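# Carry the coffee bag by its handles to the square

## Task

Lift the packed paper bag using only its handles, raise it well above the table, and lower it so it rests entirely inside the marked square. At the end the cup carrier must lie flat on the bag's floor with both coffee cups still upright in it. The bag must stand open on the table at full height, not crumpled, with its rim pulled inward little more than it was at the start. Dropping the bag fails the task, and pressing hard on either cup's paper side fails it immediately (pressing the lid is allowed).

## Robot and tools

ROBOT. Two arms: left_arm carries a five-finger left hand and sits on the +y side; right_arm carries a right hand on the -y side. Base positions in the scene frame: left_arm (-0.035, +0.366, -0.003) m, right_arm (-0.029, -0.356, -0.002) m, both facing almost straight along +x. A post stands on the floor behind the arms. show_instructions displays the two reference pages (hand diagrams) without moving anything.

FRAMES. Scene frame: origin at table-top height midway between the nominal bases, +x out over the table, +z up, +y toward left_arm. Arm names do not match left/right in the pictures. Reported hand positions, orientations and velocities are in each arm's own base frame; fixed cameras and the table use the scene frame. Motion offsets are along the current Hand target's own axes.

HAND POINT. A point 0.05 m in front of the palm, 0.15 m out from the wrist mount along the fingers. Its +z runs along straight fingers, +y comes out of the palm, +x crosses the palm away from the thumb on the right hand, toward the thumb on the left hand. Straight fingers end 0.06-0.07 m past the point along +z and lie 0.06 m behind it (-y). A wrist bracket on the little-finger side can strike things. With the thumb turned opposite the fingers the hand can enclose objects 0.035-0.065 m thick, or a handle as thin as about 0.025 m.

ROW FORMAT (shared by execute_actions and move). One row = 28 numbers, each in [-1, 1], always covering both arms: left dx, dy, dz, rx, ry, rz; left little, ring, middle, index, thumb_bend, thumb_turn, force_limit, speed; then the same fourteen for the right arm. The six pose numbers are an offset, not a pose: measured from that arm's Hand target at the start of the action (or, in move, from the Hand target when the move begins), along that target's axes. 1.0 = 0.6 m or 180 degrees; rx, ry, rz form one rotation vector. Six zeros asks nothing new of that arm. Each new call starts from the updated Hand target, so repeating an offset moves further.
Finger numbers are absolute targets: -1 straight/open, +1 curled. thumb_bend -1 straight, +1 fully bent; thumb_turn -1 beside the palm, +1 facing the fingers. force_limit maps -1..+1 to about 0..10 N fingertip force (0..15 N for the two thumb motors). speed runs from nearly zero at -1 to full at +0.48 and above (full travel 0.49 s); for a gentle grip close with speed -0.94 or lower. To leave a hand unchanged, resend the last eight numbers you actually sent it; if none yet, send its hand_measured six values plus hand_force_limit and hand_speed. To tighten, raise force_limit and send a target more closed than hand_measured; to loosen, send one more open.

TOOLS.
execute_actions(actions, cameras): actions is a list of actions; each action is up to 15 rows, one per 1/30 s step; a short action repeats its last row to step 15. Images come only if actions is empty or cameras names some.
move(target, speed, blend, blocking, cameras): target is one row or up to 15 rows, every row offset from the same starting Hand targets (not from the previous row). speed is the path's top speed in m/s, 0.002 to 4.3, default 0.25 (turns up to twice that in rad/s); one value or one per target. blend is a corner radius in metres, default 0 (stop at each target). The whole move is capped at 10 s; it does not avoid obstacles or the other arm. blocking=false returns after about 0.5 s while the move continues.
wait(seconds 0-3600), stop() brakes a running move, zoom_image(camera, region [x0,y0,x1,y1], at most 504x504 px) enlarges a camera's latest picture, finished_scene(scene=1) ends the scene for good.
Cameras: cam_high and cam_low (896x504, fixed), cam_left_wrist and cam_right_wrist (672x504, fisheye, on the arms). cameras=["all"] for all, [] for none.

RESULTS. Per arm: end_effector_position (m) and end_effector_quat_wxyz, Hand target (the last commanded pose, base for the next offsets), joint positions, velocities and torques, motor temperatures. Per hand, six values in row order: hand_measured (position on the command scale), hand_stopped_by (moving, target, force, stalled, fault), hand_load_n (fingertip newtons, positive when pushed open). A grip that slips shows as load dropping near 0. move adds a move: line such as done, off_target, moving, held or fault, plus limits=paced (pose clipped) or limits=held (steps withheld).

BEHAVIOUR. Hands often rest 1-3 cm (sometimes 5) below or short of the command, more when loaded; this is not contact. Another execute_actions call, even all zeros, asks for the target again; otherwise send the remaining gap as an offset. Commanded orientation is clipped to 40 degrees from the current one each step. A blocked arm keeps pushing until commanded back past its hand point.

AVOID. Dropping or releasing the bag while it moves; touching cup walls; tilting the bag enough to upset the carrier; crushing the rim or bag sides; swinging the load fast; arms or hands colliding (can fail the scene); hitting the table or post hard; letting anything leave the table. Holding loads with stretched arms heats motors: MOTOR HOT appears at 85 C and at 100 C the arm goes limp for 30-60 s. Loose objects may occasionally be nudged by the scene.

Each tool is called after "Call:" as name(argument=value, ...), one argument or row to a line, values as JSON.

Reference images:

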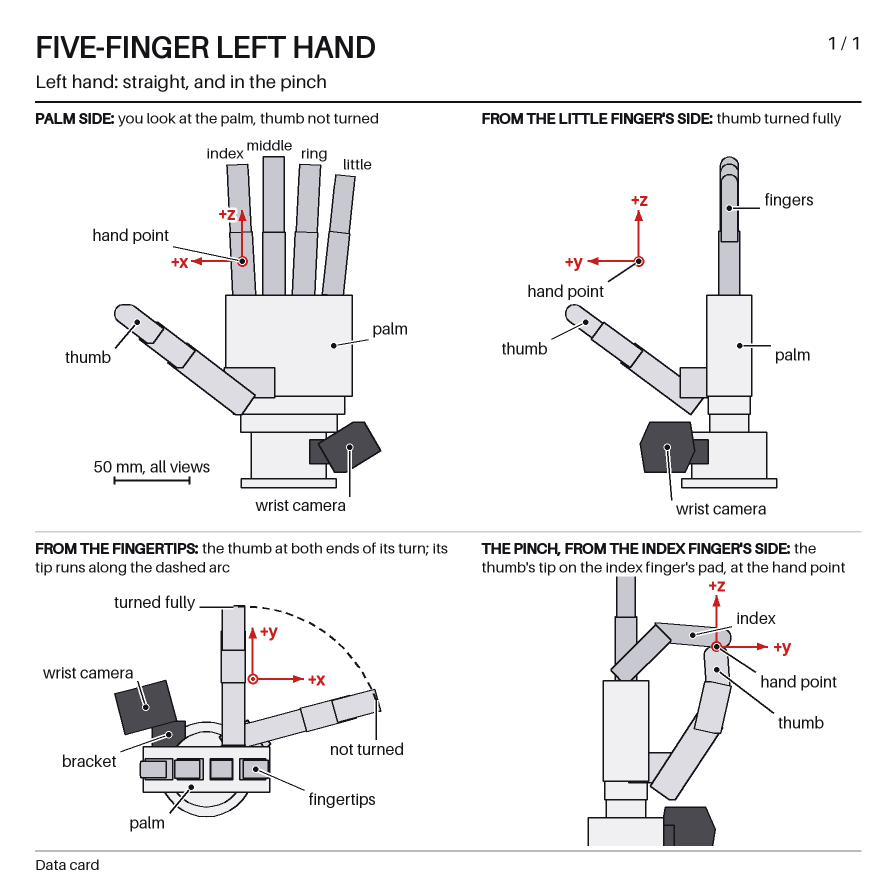

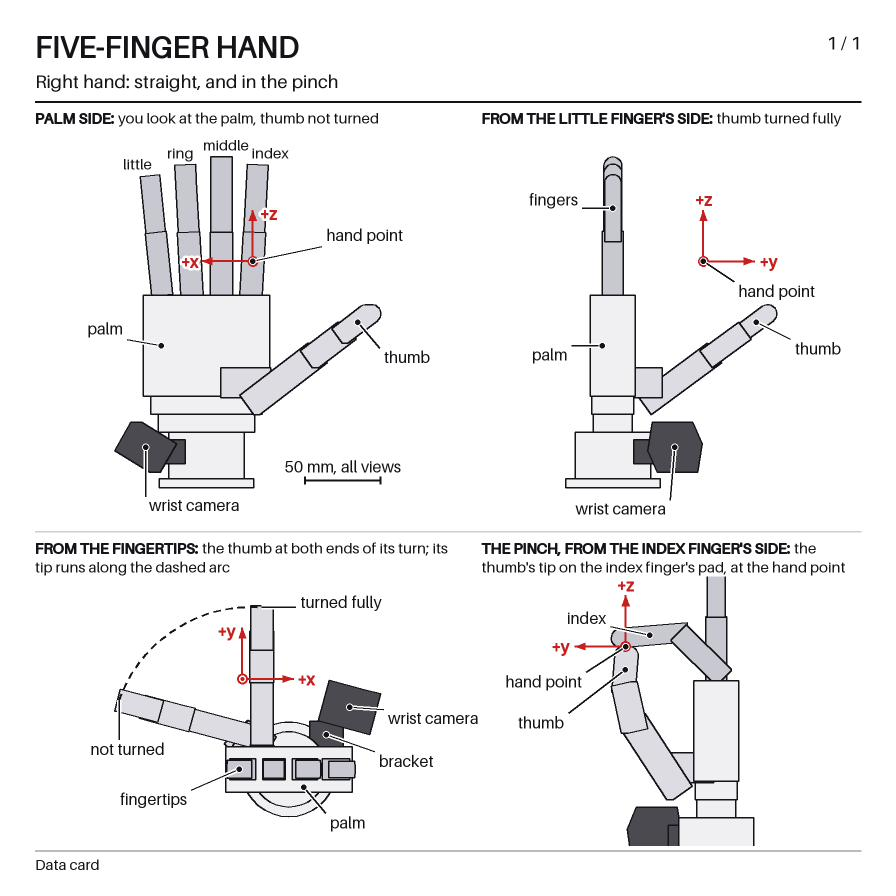

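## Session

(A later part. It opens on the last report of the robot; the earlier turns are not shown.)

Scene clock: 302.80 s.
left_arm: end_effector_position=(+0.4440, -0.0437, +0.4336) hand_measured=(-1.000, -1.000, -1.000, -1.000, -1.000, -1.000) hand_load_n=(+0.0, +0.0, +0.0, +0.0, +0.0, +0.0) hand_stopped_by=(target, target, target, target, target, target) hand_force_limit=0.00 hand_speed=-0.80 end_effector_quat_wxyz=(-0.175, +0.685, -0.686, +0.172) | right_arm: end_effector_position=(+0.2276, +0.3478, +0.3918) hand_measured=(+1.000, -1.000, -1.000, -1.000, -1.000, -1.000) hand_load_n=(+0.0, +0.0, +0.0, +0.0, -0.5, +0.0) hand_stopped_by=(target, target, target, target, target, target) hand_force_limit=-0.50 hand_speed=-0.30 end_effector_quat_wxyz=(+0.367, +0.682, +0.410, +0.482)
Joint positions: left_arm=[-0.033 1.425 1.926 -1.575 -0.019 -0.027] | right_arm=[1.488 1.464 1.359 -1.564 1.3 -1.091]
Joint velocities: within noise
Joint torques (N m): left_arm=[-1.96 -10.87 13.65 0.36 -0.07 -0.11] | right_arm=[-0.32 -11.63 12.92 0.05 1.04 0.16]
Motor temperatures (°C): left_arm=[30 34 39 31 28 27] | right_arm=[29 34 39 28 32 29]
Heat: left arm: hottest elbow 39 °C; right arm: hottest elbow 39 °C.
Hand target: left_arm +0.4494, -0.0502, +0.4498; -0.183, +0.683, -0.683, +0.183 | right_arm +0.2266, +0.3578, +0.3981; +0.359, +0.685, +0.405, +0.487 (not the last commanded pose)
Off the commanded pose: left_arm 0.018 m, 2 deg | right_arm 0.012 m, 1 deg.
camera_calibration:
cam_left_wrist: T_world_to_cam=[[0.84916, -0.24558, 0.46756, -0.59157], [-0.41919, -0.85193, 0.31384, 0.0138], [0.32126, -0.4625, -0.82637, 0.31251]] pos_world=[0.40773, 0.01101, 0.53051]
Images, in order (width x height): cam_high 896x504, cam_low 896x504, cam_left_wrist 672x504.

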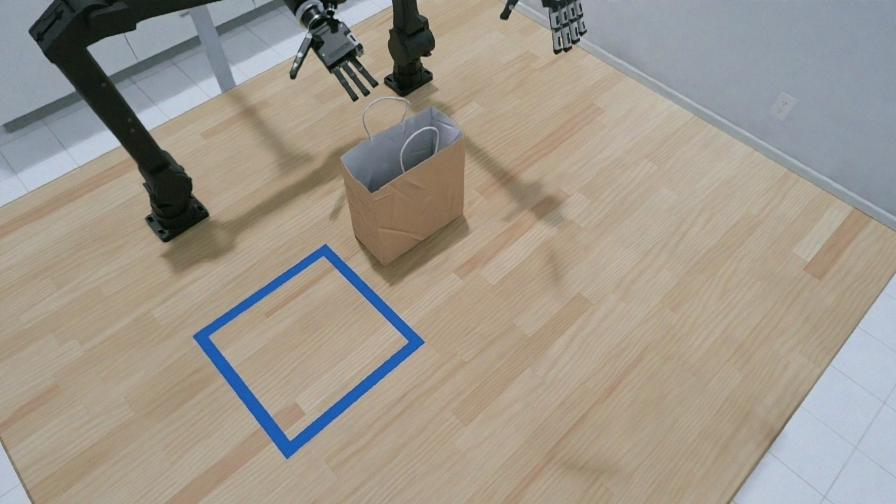

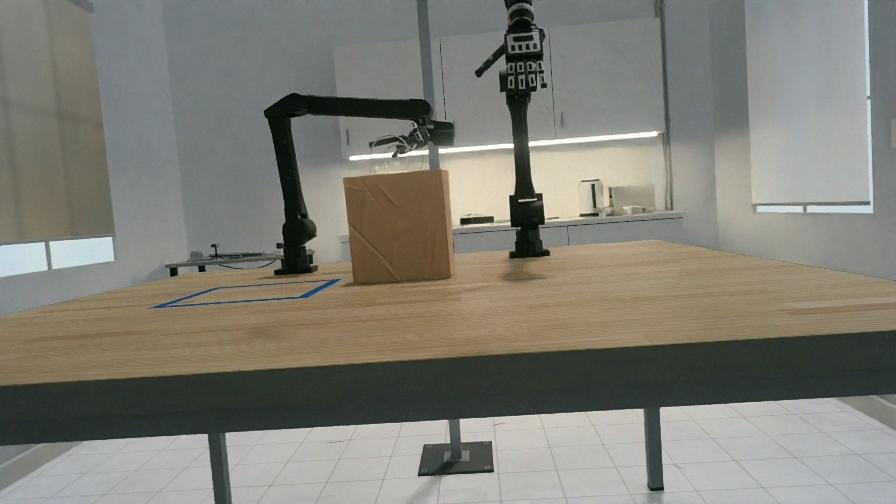

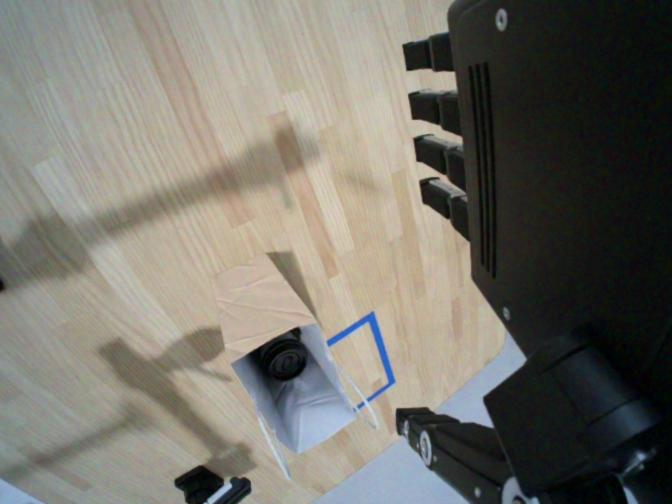

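Call:
move(
  target=[0.555,0.0433,-0.025,0,0,0,-1,-1,-1,-1,-1,-1,0,-0.8,0,0,0,0,0,0,1,-1,-1,-1,-1,-1,-0.5,-0.3],
  speed=0.2,
  cameras=["cam_high","cam_low","cam_left_wrist"],
)

Scene clock: 315.60 s.
left_arm: end_effector_position=(+0.4173, -0.3782, +0.4356) hand_measured=(-1.000, -1.000, -1.000, -1.000, -1.000, -1.000) hand_load_n=(+0.0, +0.0, +0.0, +0.0, +0.0, +0.0) hand_stopped_by=(target, target, target, target, target, target) hand_force_limit=0.00 hand_speed=-0.80 end_effector_quat_wxyz=(-0.184, +0.673, -0.687, +0.203) | right_arm: end_effector_position=(+0.2276, +0.3478, +0.3918) hand_measured=(+1.000, -1.000, -1.000, -1.000, -1.000, -1.000) hand_load_n=(+0.0, +0.0, +0.0, +0.0, +0.0, +0.0) hand_stopped_by=(target, target, target, target, target, target) hand_force_limit=-0.50 hand_speed=-0.30 end_effector_quat_wxyz=(+0.367, +0.682, +0.410, +0.482)
Joint positions: left_arm=[-0.749 1.724 2.287 -1.687 -0.342 -0.65] | right_arm=[1.488 1.464 1.359 -1.564 1.3 -1.091]
Joint torques (N m): left_arm=[-1.03 -15.68 13.08 0.2 -0.29 -0.11] | right_arm=[-0.32 -11.69 12.93 0.06 1.04 0.16]
Heat: left arm: hottest elbow 39 °C; right arm: hottest elbow 40 °C.
Hand target: left_arm +0.4194, -0.3831, +0.4497; -0.183, +0.683, -0.683, +0.183 | right_arm +0.2266, +0.3578, +0.3981; +0.359, +0.685, +0.405, +0.487
Off the commanded pose: left_arm 0.015 m, 3 deg | right_arm 0.012 m, 1 deg.
joint sent to its limit (left arm) — joint 4 (wrist pitch), lower limit. The joint targets are off in orientation, not in position.
move: off_target (left_arm)
cam_left_wrist: T_world_to_cam=[[0.81373, -0.25478, 0.52243, -0.66458], [-0.45956, -0.83233, 0.30988, -0.25702], [0.35589, -0.49224, -0.79438, 0.12835]] pos_world=[0.37699, -0.32007, 0.5288]

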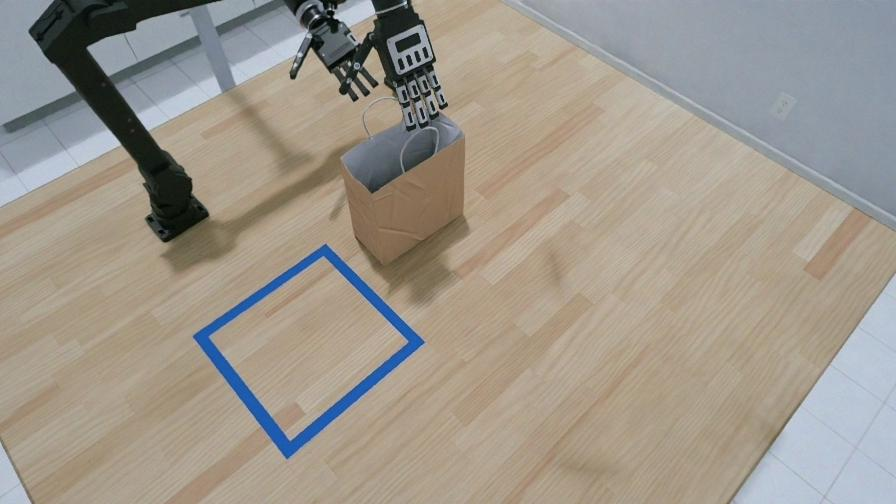

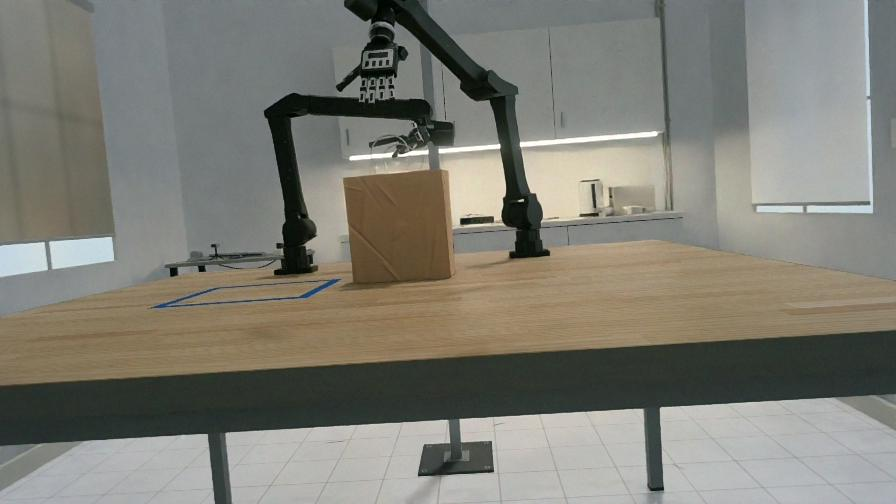

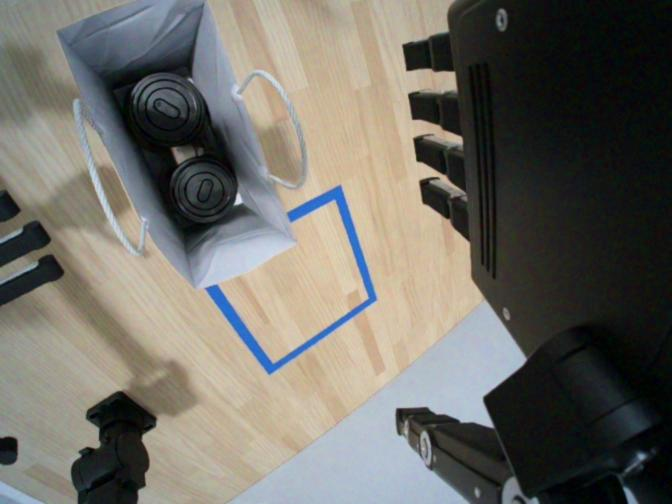

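Call:
move(
  target=[-0.025,0.07,0.1713,0,0,0,-1,-1,-1,-1,-1,-1,0,-0.8,0,0,0,0,0,0,1,-1,-1,-1,-1,-1,-0.5,-0.3],
  speed=0.12,
  cameras=["cam_high","cam_low","cam_left_wrist"],
)

Scene clock: 327.20 s.
left_arm: end_effector_position=(+0.4305, -0.3728, +0.3420) hand_measured=(-1.000, -1.000, -1.000, -1.000, -1.000, -1.000) hand_load_n=(+0.0, +0.0, +0.0, +0.0, +0.0, +0.0) hand_stopped_by=(target, target, target, target, target, target) hand_force_limit=0.00 hand_speed=-0.80 end_effector_quat_wxyz=(-0.183, +0.682, -0.685, +0.181) | right_arm: end_effector_position=(+0.2276, +0.3478, +0.3918) hand_measured=(+1.000, -1.000, -1.000, -1.000, -1.000, -1.000) hand_load_n=(+0.0, +0.0, +0.0, +0.0, +0.0, +0.0) hand_stopped_by=(target, target, target, target, target, target) hand_force_limit=-0.50 hand_speed=-0.30 end_effector_quat_wxyz=(+0.367, +0.682, +0.410, +0.482)
Joint positions: left_arm=[-0.725 1.651 1.933 -1.447 -0.337 -0.651] | right_arm=[1.488 1.464 1.359 -1.564 1.3 -1.091]
Joint torques (N m): left_arm=[0.38 -17.08 8.73 1.42 -0.06 0.09] | right_arm=[-0.32 -11.63 12.93 0.03 1.04 0.16]
Heat: left arm: hottest elbow 41 °C; right arm: hottest elbow 40 °C.
Hand target: left_arm +0.4346, -0.3681, +0.3397; -0.183, +0.683, -0.683, +0.183 | right_arm +0.2266, +0.3578, +0.3981; +0.359, +0.685, +0.405, +0.487
Off the commanded pose: left_arm 0.007 m, 0 deg | right_arm 0.012 m, 1 deg.
move: done
cam_left_wrist: T_world_to_cam=[[0.83665, -0.24814, 0.48831, -0.62074], [-0.42966, -0.85024, 0.3041, -0.23504], [0.33972, -0.46423, -0.81797, 0.07752]] pos_world=[0.39202, -0.31788, 0.438]

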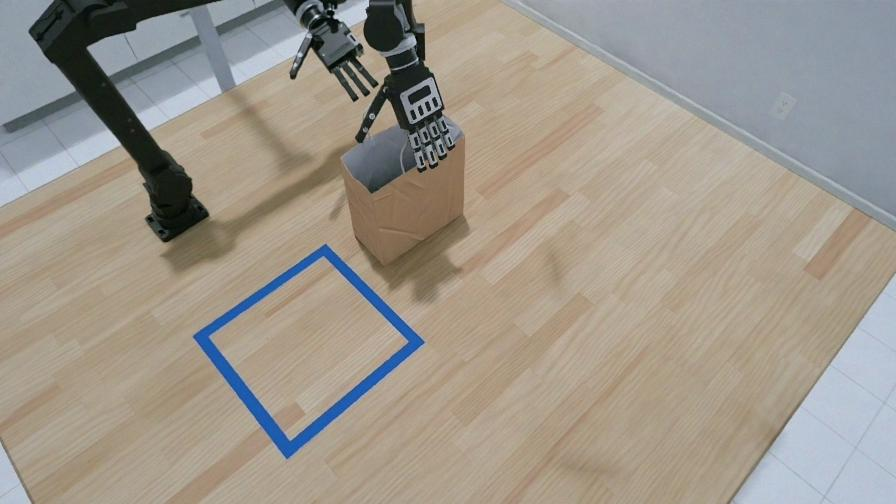

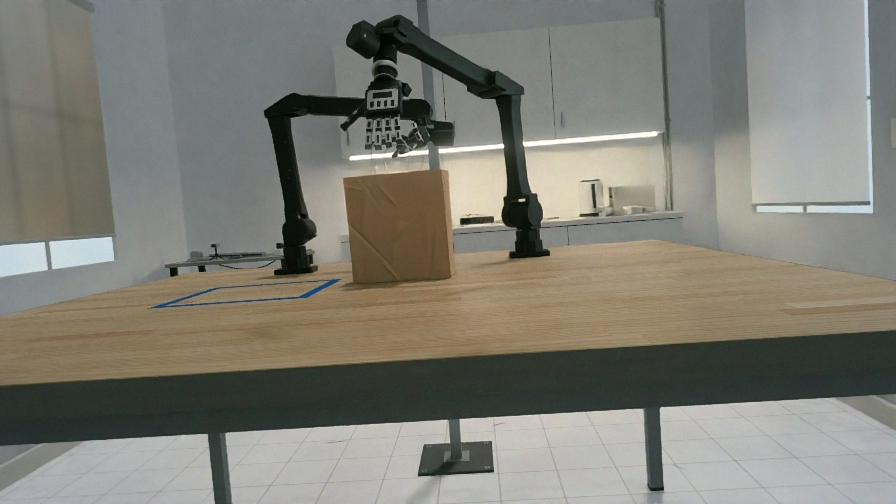

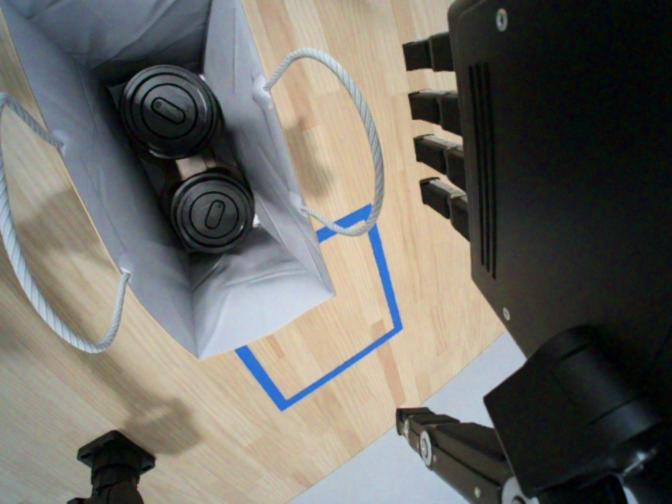

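Call:
zoom_image(
  camera="cam_left_wrist",
  region=[200, 0, 480, 280],
)

Call:
zoom_image(
  camera="cam_high",
  region=[330, 60, 490, 200],
)

Call:
zoom_image(
  camera="cam_low",
  region=[320, 70, 480, 210],
)

Scaled by 1.800 from the camera's image (finer frame: 960x720).

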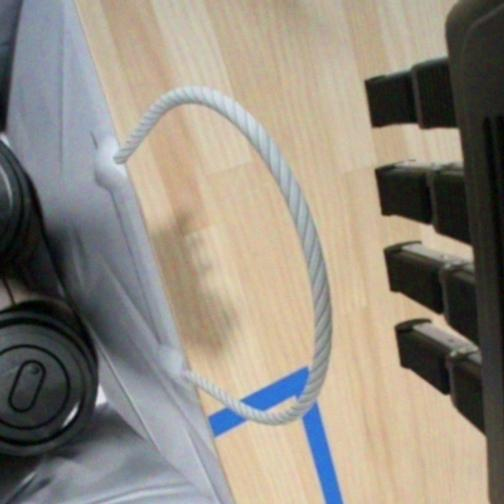

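Scaled by 3.150 from the camera's image (finer frame: 1280x720).

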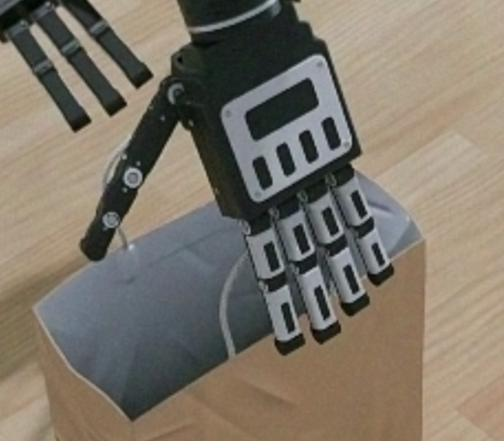

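Scaled by 3.150 from the camera's image (finer frame: 1280x720).

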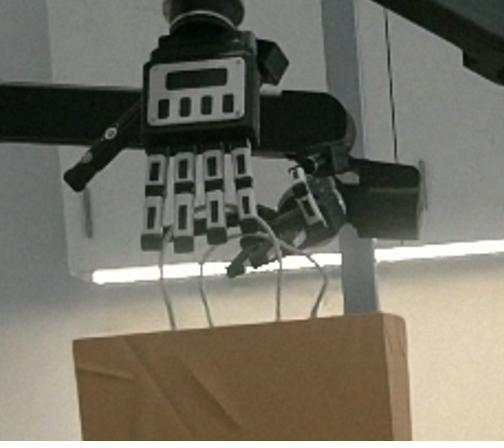

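Call:
move(
  target=[0,0.0505,-0.0292,0,0,0,-1,-1,-1,-1,-1,-1,0,-0.8,0,0,0,0,0,0,1,-1,-1,-1,-1,-1,-0.5,-0.3],
  speed=0.06,
  cameras=["cam_high","cam_low","cam_left_wrist"],
)

Call:
zoom_image(
  camera="cam_left_wrist",
  region=[200, 0, 480, 280],
)

Call:
zoom_image(
  camera="cam_high",
  region=[330, 60, 490, 200],
)

Scene clock: 333.53 s.
left_arm: end_effector_position=(+0.4023, -0.3634, +0.3430) hand_measured=(-1.000, -1.000, -1.000, -1.000, -1.000, -1.000) hand_load_n=(+0.0, +0.0, +0.0, +0.0, +0.0, +0.0) hand_stopped_by=(target, target, target, target, target, target) hand_force_limit=0.00 hand_speed=-0.80 end_effector_quat_wxyz=(-0.184, +0.682, -0.685, +0.180) | right_arm: end_effector_position=(+0.2276, +0.3478, +0.3918) hand_measured=(+1.000, -1.000, -1.000, -1.000, -1.000, -1.000) hand_load_n=(+0.0, +0.0, +0.5, +0.0, +0.0, +0.0) hand_stopped_by=(target, target, target, target, target, target) hand_force_limit=-0.50 hand_speed=-0.30 end_effector_quat_wxyz=(+0.367, +0.682, +0.410, +0.482)
Joint positions: left_arm=[-0.749 1.579 1.848 -1.446 -0.348 -0.675] | right_arm=[1.488 1.464 1.359 -1.564 1.3 -1.091]
Joint torques (N m): left_arm=[-1.67 -15.85 8.77 1.29 -0.33 -0.1] | right_arm=[-0.26 -11.63 12.93 0.05 1.04 0.16]
Heat: left arm: hottest elbow 40 °C; right arm: hottest elbow 40 °C.
Hand target: left_arm +0.3995, -0.3681, +0.3397; -0.183, +0.683, -0.683, +0.183 | right_arm +0.2266, +0.3578, +0.3981; +0.359, +0.685, +0.405, +0.487
Off the commanded pose: left_arm 0.006 m, 0 deg | right_arm 0.012 m, 1 deg.
move: done
cam_left_wrist: T_world_to_cam=[[0.83763, -0.24912, 0.48612, -0.59526], [-0.42854, -0.85155, 0.30203, -0.23964], [0.33871, -0.46131, -0.82004, 0.09445]] pos_world=[0.36392, -0.30879, 0.4392]

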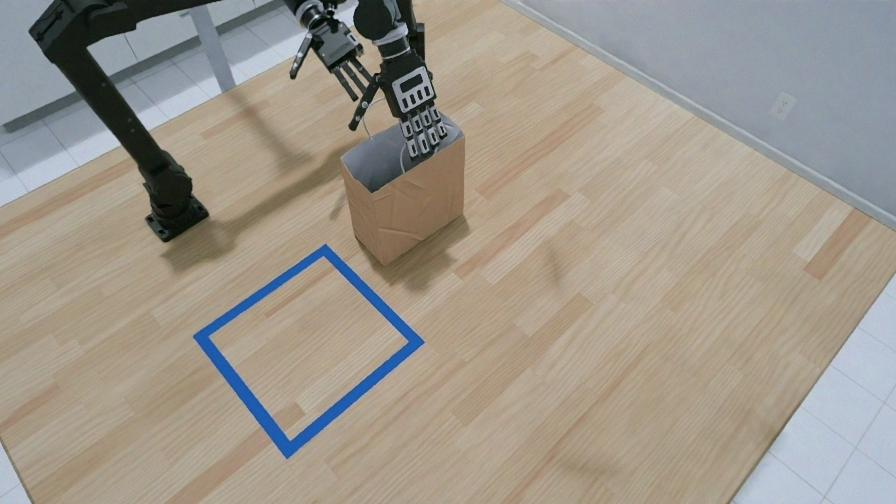

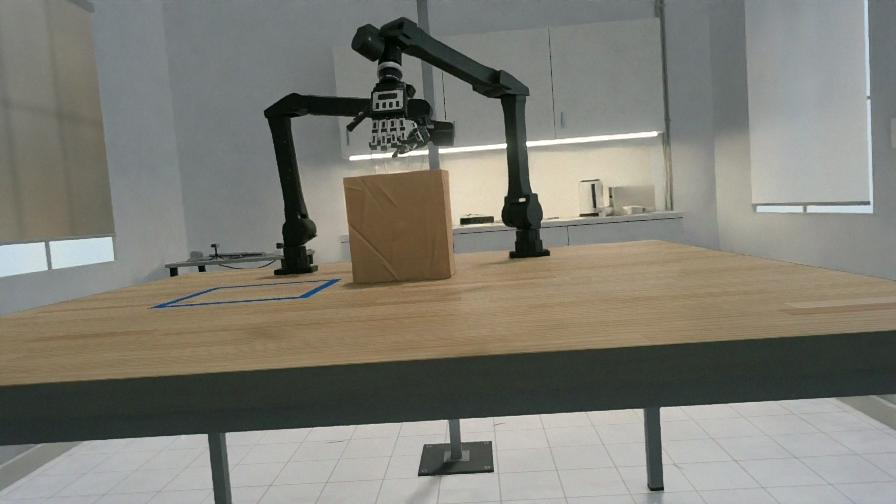

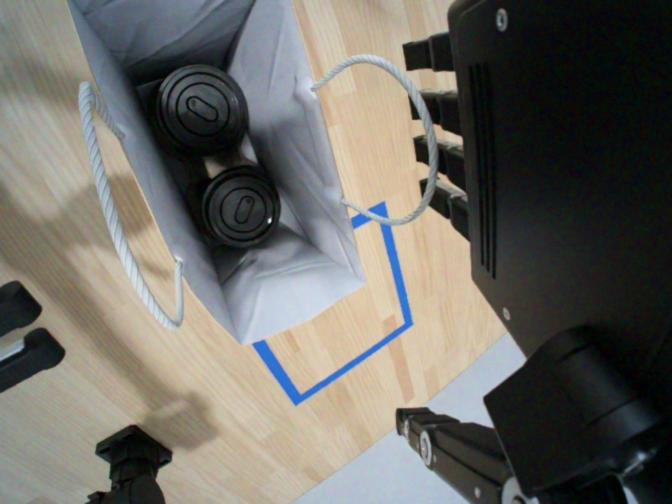

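Scaled by 1.800 from the camera's image (finer frame: 960x720).

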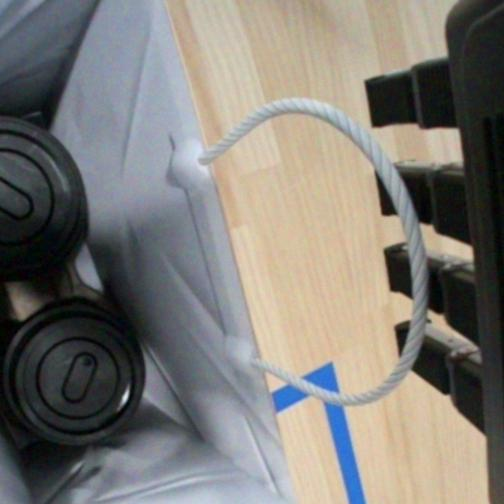

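Scaled by 3.150 from the camera's image (finer frame: 1280x720).

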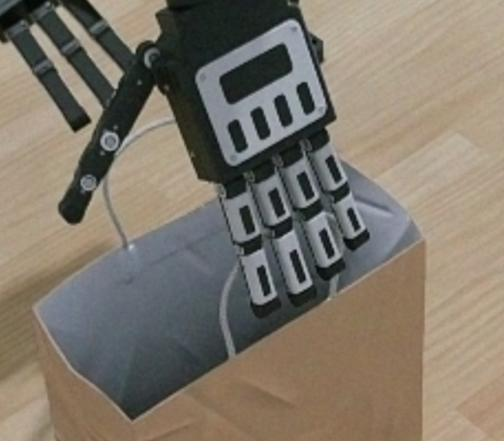

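Call:
move(
  target=[0,0.0722,-0.0417,0,0,0,-1,-1,-1,-1,-1,-1,0,-0.8,0,0,0,0,0,0,1,-1,-1,-1,-1,-1,-0.5,-0.3],
  speed=0.05,
  cameras=["cam_high","cam_low","cam_left_wrist"],
)

Call:
zoom_image(
  camera="cam_left_wrist",
  region=[200, 0, 480, 280],
)

Call:
zoom_image(
  camera="cam_high",
  region=[330, 60, 490, 200],
)

Scene clock: 338.10 s.
left_arm: end_effector_position=(+0.3565, -0.3666, +0.3437) hand_measured=(-1.000, -1.000, -1.000, -1.000, -1.000, -1.000) hand_load_n=(-0.5, +0.0, +0.0, +0.0, +0.0, -0.5) hand_stopped_by=(target, target, target, target, target, target) hand_force_limit=0.00 hand_speed=-0.80 end_effector_quat_wxyz=(-0.184, +0.683, -0.682, +0.186) | right_arm: end_effector_position=(+0.2276, +0.3478, +0.3918) hand_measured=(+1.000, -1.000, -1.000, -1.000, -1.000, -1.000) hand_load_n=(+0.0, +0.0, +0.0, +0.0, +0.0, +0.0) hand_stopped_by=(target, target, target, target, target, target) hand_force_limit=-0.50 hand_speed=-0.30 end_effector_quat_wxyz=(+0.367, +0.682, +0.410, +0.482)
Joint positions: left_arm=[-0.823 1.492 1.748 -1.446 -0.377 -0.749] | right_arm=[1.488 1.464 1.359 -1.564 1.3 -1.091]
Joint torques (N m): left_arm=[-1.73 -14.8 8.72 0.58 -0.34 -0.1] | right_arm=[-0.32 -11.63 12.93 0.05 1.04 0.16]
Heat: left arm: hottest elbow 40 °C; right arm: hottest elbow 41 °C.
Hand target: left_arm +0.3496, -0.3681, +0.3398; -0.183, +0.683, -0.683, +0.183 | right_arm +0.2266, +0.3578, +0.3981; +0.359, +0.685, +0.405, +0.487
Off the commanded pose: left_arm 0.008 m, 0 deg | right_arm 0.012 m, 1 deg.
move: done
cam_left_wrist: T_world_to_cam=[[0.83301, -0.24257, 0.49724, -0.55791], [-0.42994, -0.84946, 0.30588, -0.26219], [0.34819, -0.46859, -0.8119, 0.10024]] pos_world=[0.31712, -0.31108, 0.439]

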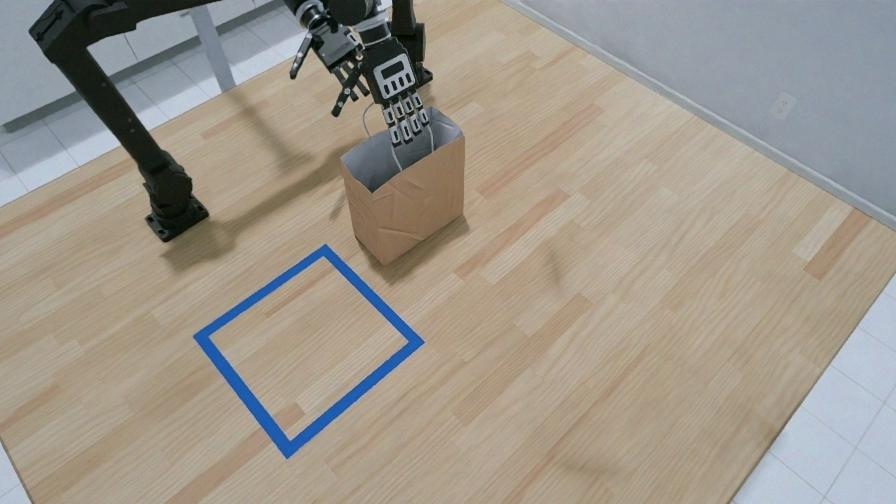

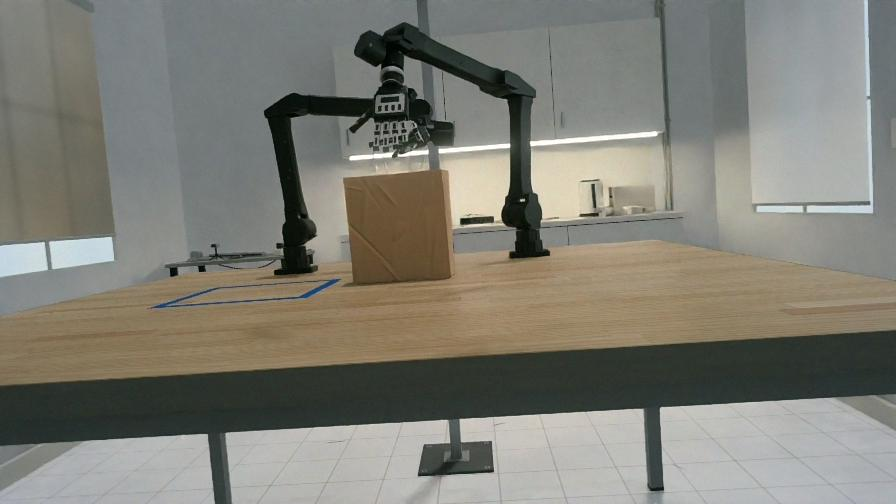

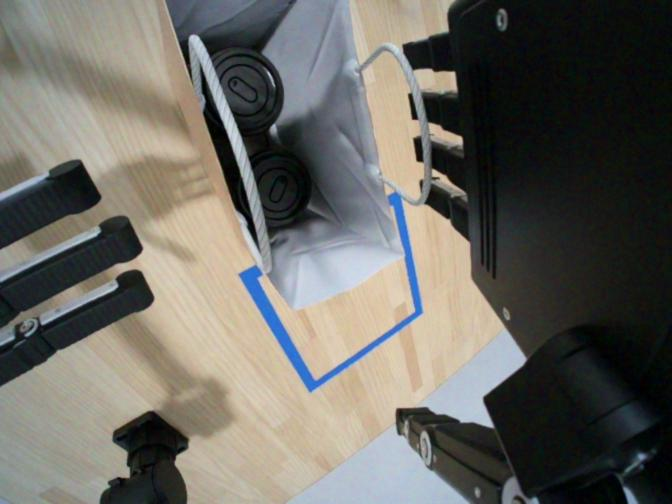

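Scaled by 1.800 from the camera's image (finer frame: 960x720).

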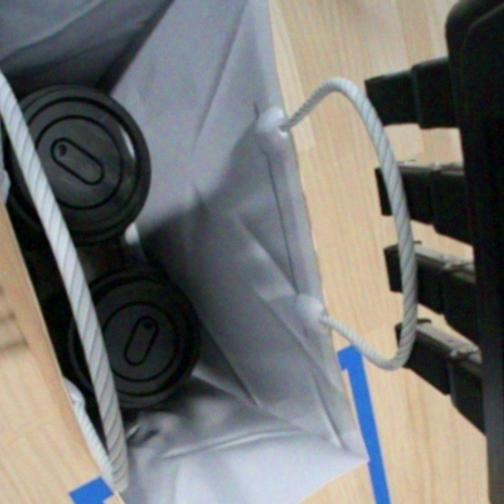

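Scaled by 3.150 from the camera's image (finer frame: 1280x720).

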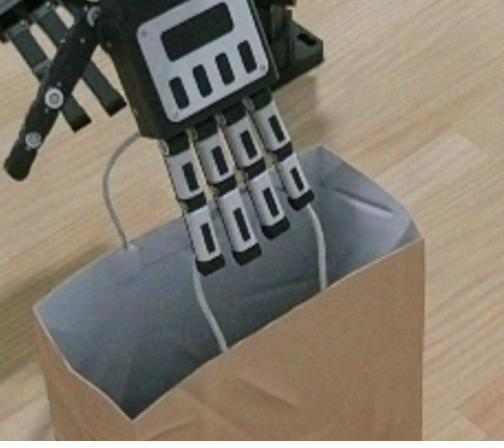

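Call:
move(
  target=[0,0.0361,-0.0208,0,0,0,-1,-1,-1,-1,-1,-1,0,-0.8,0,0,0,0,0,0,1,-1,-1,-1,-1,-1,-0.5,-0.3],
  speed=0.05,
  cameras=["cam_high","cam_low","cam_left_wrist"],
)

Call:
zoom_image(
  camera="cam_left_wrist",
  region=[140, 0, 480, 340],
)

Call:
zoom_image(
  camera="cam_high",
  region=[330, 60, 490, 200],
)

Scene clock: 343.00 s.
left_arm: end_effector_position=(+0.3327, -0.3692, +0.3450) hand_measured=(-1.000, -1.000, -1.000, -1.000, -1.000, -1.000) hand_load_n=(+0.0, +0.0, +0.0, +0.0, +0.0, +0.0) hand_stopped_by=(target, target, target, target, target, target) hand_force_limit=0.00 hand_speed=-0.80 end_effector_quat_wxyz=(-0.183, +0.683, -0.681, +0.192) | right_arm: end_effector_position=(+0.2276, +0.3478, +0.3918) hand_measured=(+1.000, -1.000, -1.000, -1.000, -1.000, -1.000) hand_load_n=(+0.0, +0.0, +0.0, +0.0, +0.0, +0.0) hand_stopped_by=(target, target, target, target, target, target) hand_force_limit=-0.50 hand_speed=-0.30 end_effector_quat_wxyz=(+0.367, +0.682, +0.410, +0.482)
Joint positions: left_arm=[-0.866 1.451 1.706 -1.45 -0.392 -0.792] | right_arm=[1.488 1.464 1.359 -1.564 1.3 -1.091]
Joint torques (N m): left_arm=[-1.85 -13.8 8.7 0.13 -0.34 -0.11] | right_arm=[-0.32 -11.63 12.93 0.05 1.04 0.16]
Heat: left arm: hottest elbow 40 °C; right arm: hottest elbow 41 °C.
Hand target: left_arm +0.3245, -0.3682, +0.3396; -0.183, +0.683, -0.683, +0.183 | right_arm +0.2266, +0.3578, +0.3981; +0.359, +0.685, +0.405, +0.487
Off the commanded pose: left_arm 0.010 m, 1 deg | right_arm 0.012 m, 1 deg.
move: done
cam_left_wrist: T_world_to_cam=[[0.82964, -0.23861, 0.50475, -0.53926], [-0.43239, -0.84652, 0.31053, -0.27482], [0.35319, -0.47588, -0.80548, 0.10177]] pos_world=[0.29261, -0.31288, 0.4395]

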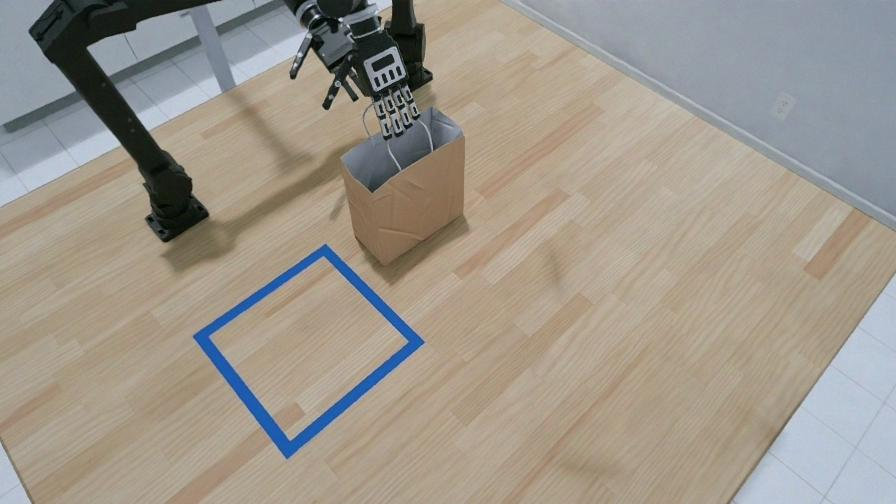

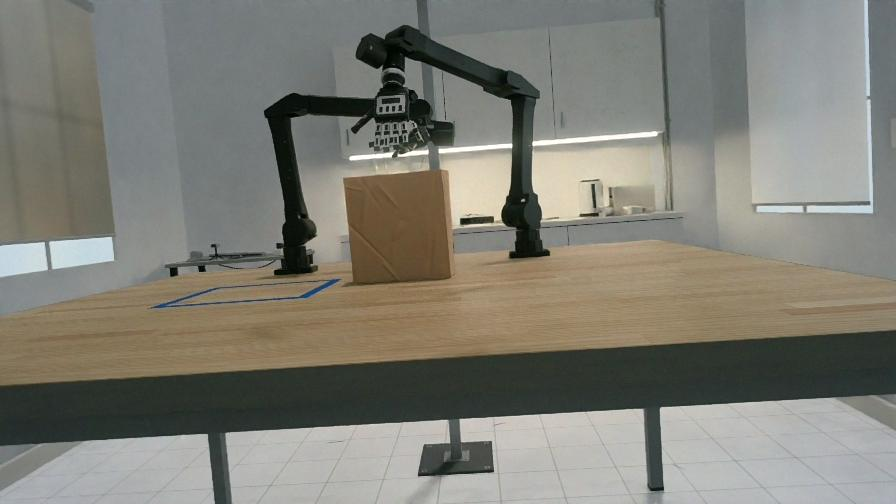

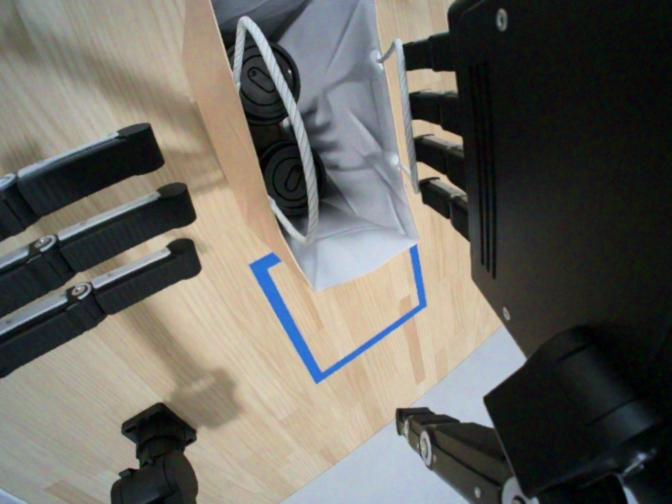

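Scaled by 1.482 from the camera's image (finer frame: 960x720).

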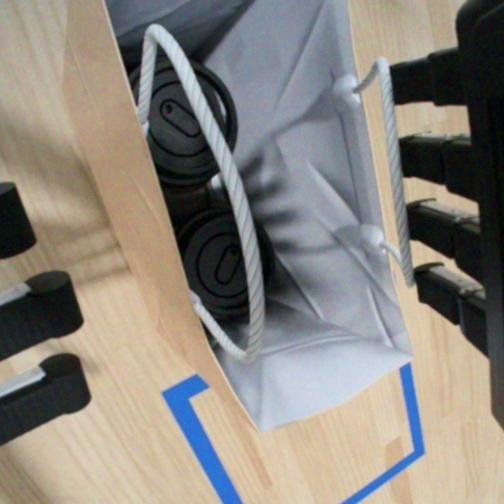

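Scaled by 3.150 from the camera's image (finer frame: 1280x720).

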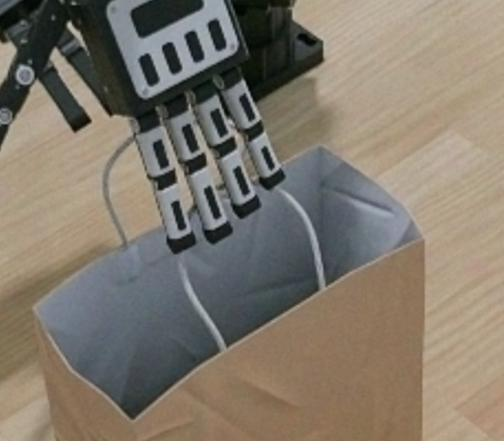

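Call:
move(
  target=[
    [0,-0.0722,0.0417,0,0,0,-1,-1,-1,-1,-1,-1,0,-0.8,0,0,0,0,0,0,1,-1,-1,-1,-1,-1,-0.5,-0.3],
    [0,-0.1722,-0.1317,0,0,0,-1,-1,-1,-1,-1,-1,0,-0.8,0,0,0,0,0,0,1,-1,-1,-1,-1,-1,-0.5,-0.3],
    [-0.3,-0.2,-0.08,0,0,0,-1,-1,-1,-1,-1,-1,0,-0.8,0,0,0,0,0,0,1,-1,-1,-1,-1,-1,-0.5,-0.3],
  ],
  speed=[0.05, 0.15,0.2],
  blend=[0.015,0.03,0],
  cameras=["cam_high","cam_low","cam_left_wrist"],
)

Call:
zoom_image(
  camera="cam_left_wrist",
  region=[140, 100, 480, 440],
)

Call:
zoom_image(
  camera="cam_high",
  region=[330, 60, 490, 200],
)

Call:
zoom_image(
  camera="cam_low",
  region=[320, 90, 480, 210],
)

Scene clock: 350.03 s.
left_arm: end_effector_position=(+0.4022, -0.1918, +0.4431) hand_measured=(-1.000, -1.000, -1.000, -1.000, -1.000, -1.000) hand_load_n=(+0.0, +0.0, +0.0, +0.0, +0.0, +0.0) hand_stopped_by=(target, target, target, target, target, target) hand_force_limit=0.00 hand_speed=-0.80 end_effector_quat_wxyz=(-0.181, +0.685, -0.682, +0.180) | right_arm: end_effector_position=(+0.2276, +0.3478, +0.3918) hand_measured=(+1.000, -1.000, -1.000, -1.000, -1.000, -1.000) hand_load_n=(-0.5, +0.0, +0.0, +0.0, +0.0, +0.0) hand_stopped_by=(target, target, target, target, target, target) hand_force_limit=-0.50 hand_speed=-0.30 end_effector_quat_wxyz=(+0.367, +0.682, +0.410, +0.482)
Joint positions: left_arm=[-0.421 1.412 1.939 -1.621 -0.206 -0.376] | right_arm=[1.488 1.464 1.359 -1.564 1.3 -1.091]
Joint torques (N m): left_arm=[0.15 -12.4 7.98 1.63 0.04 0.14] | right_arm=[-0.26 -11.69 12.92 0.05 1.04 0.16]
Heat: left arm: hottest elbow 39 °C; right arm: hottest elbow 41 °C.
Hand target: left_arm +0.4042, -0.1881, +0.4412; -0.183, +0.683, -0.683, +0.183 | right_arm +0.2266, +0.3578, +0.3981; +0.359, +0.685, +0.405, +0.487
Off the commanded pose: left_arm 0.005 m, 0 deg | right_arm 0.012 m, 1 deg.
move: done
cam_left_wrist: T_world_to_cam=[[0.84068, -0.23976, 0.48556, -0.60032], [-0.4215, -0.85265, 0.30875, -0.12982], [0.33999, -0.46422, -0.81786, 0.25362]] pos_world=[0.36372, -0.13689, 0.53901]

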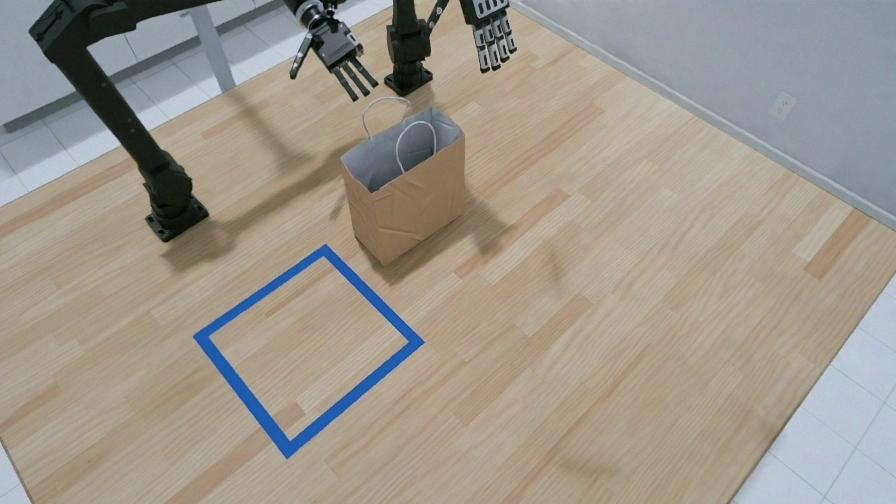

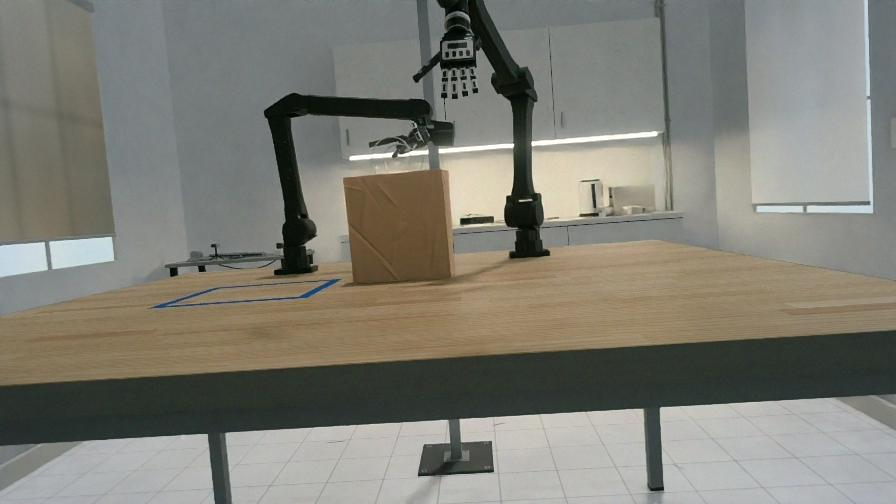

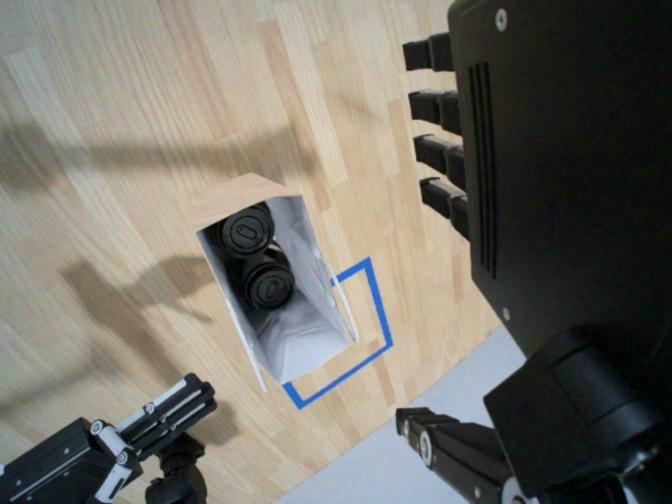

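Scaled by 1.482 from the camera's image (finer frame: 960x720).

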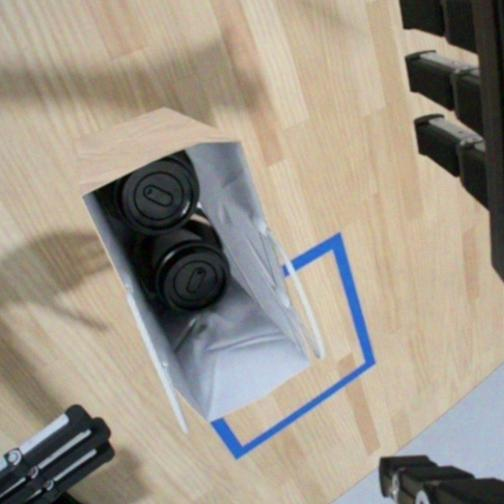

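Scaled by 3.150 from the camera's image (finer frame: 1280x720).

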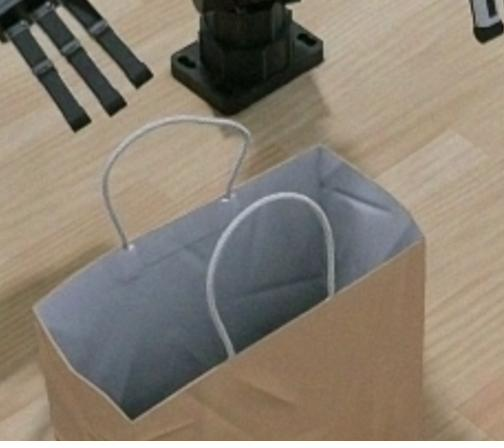

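Scaled by 3.150 from the camera's image (finer frame: 1280x720).

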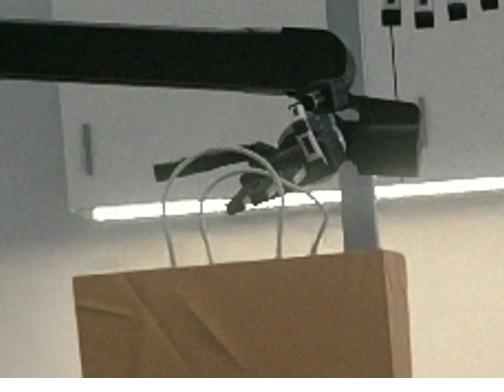

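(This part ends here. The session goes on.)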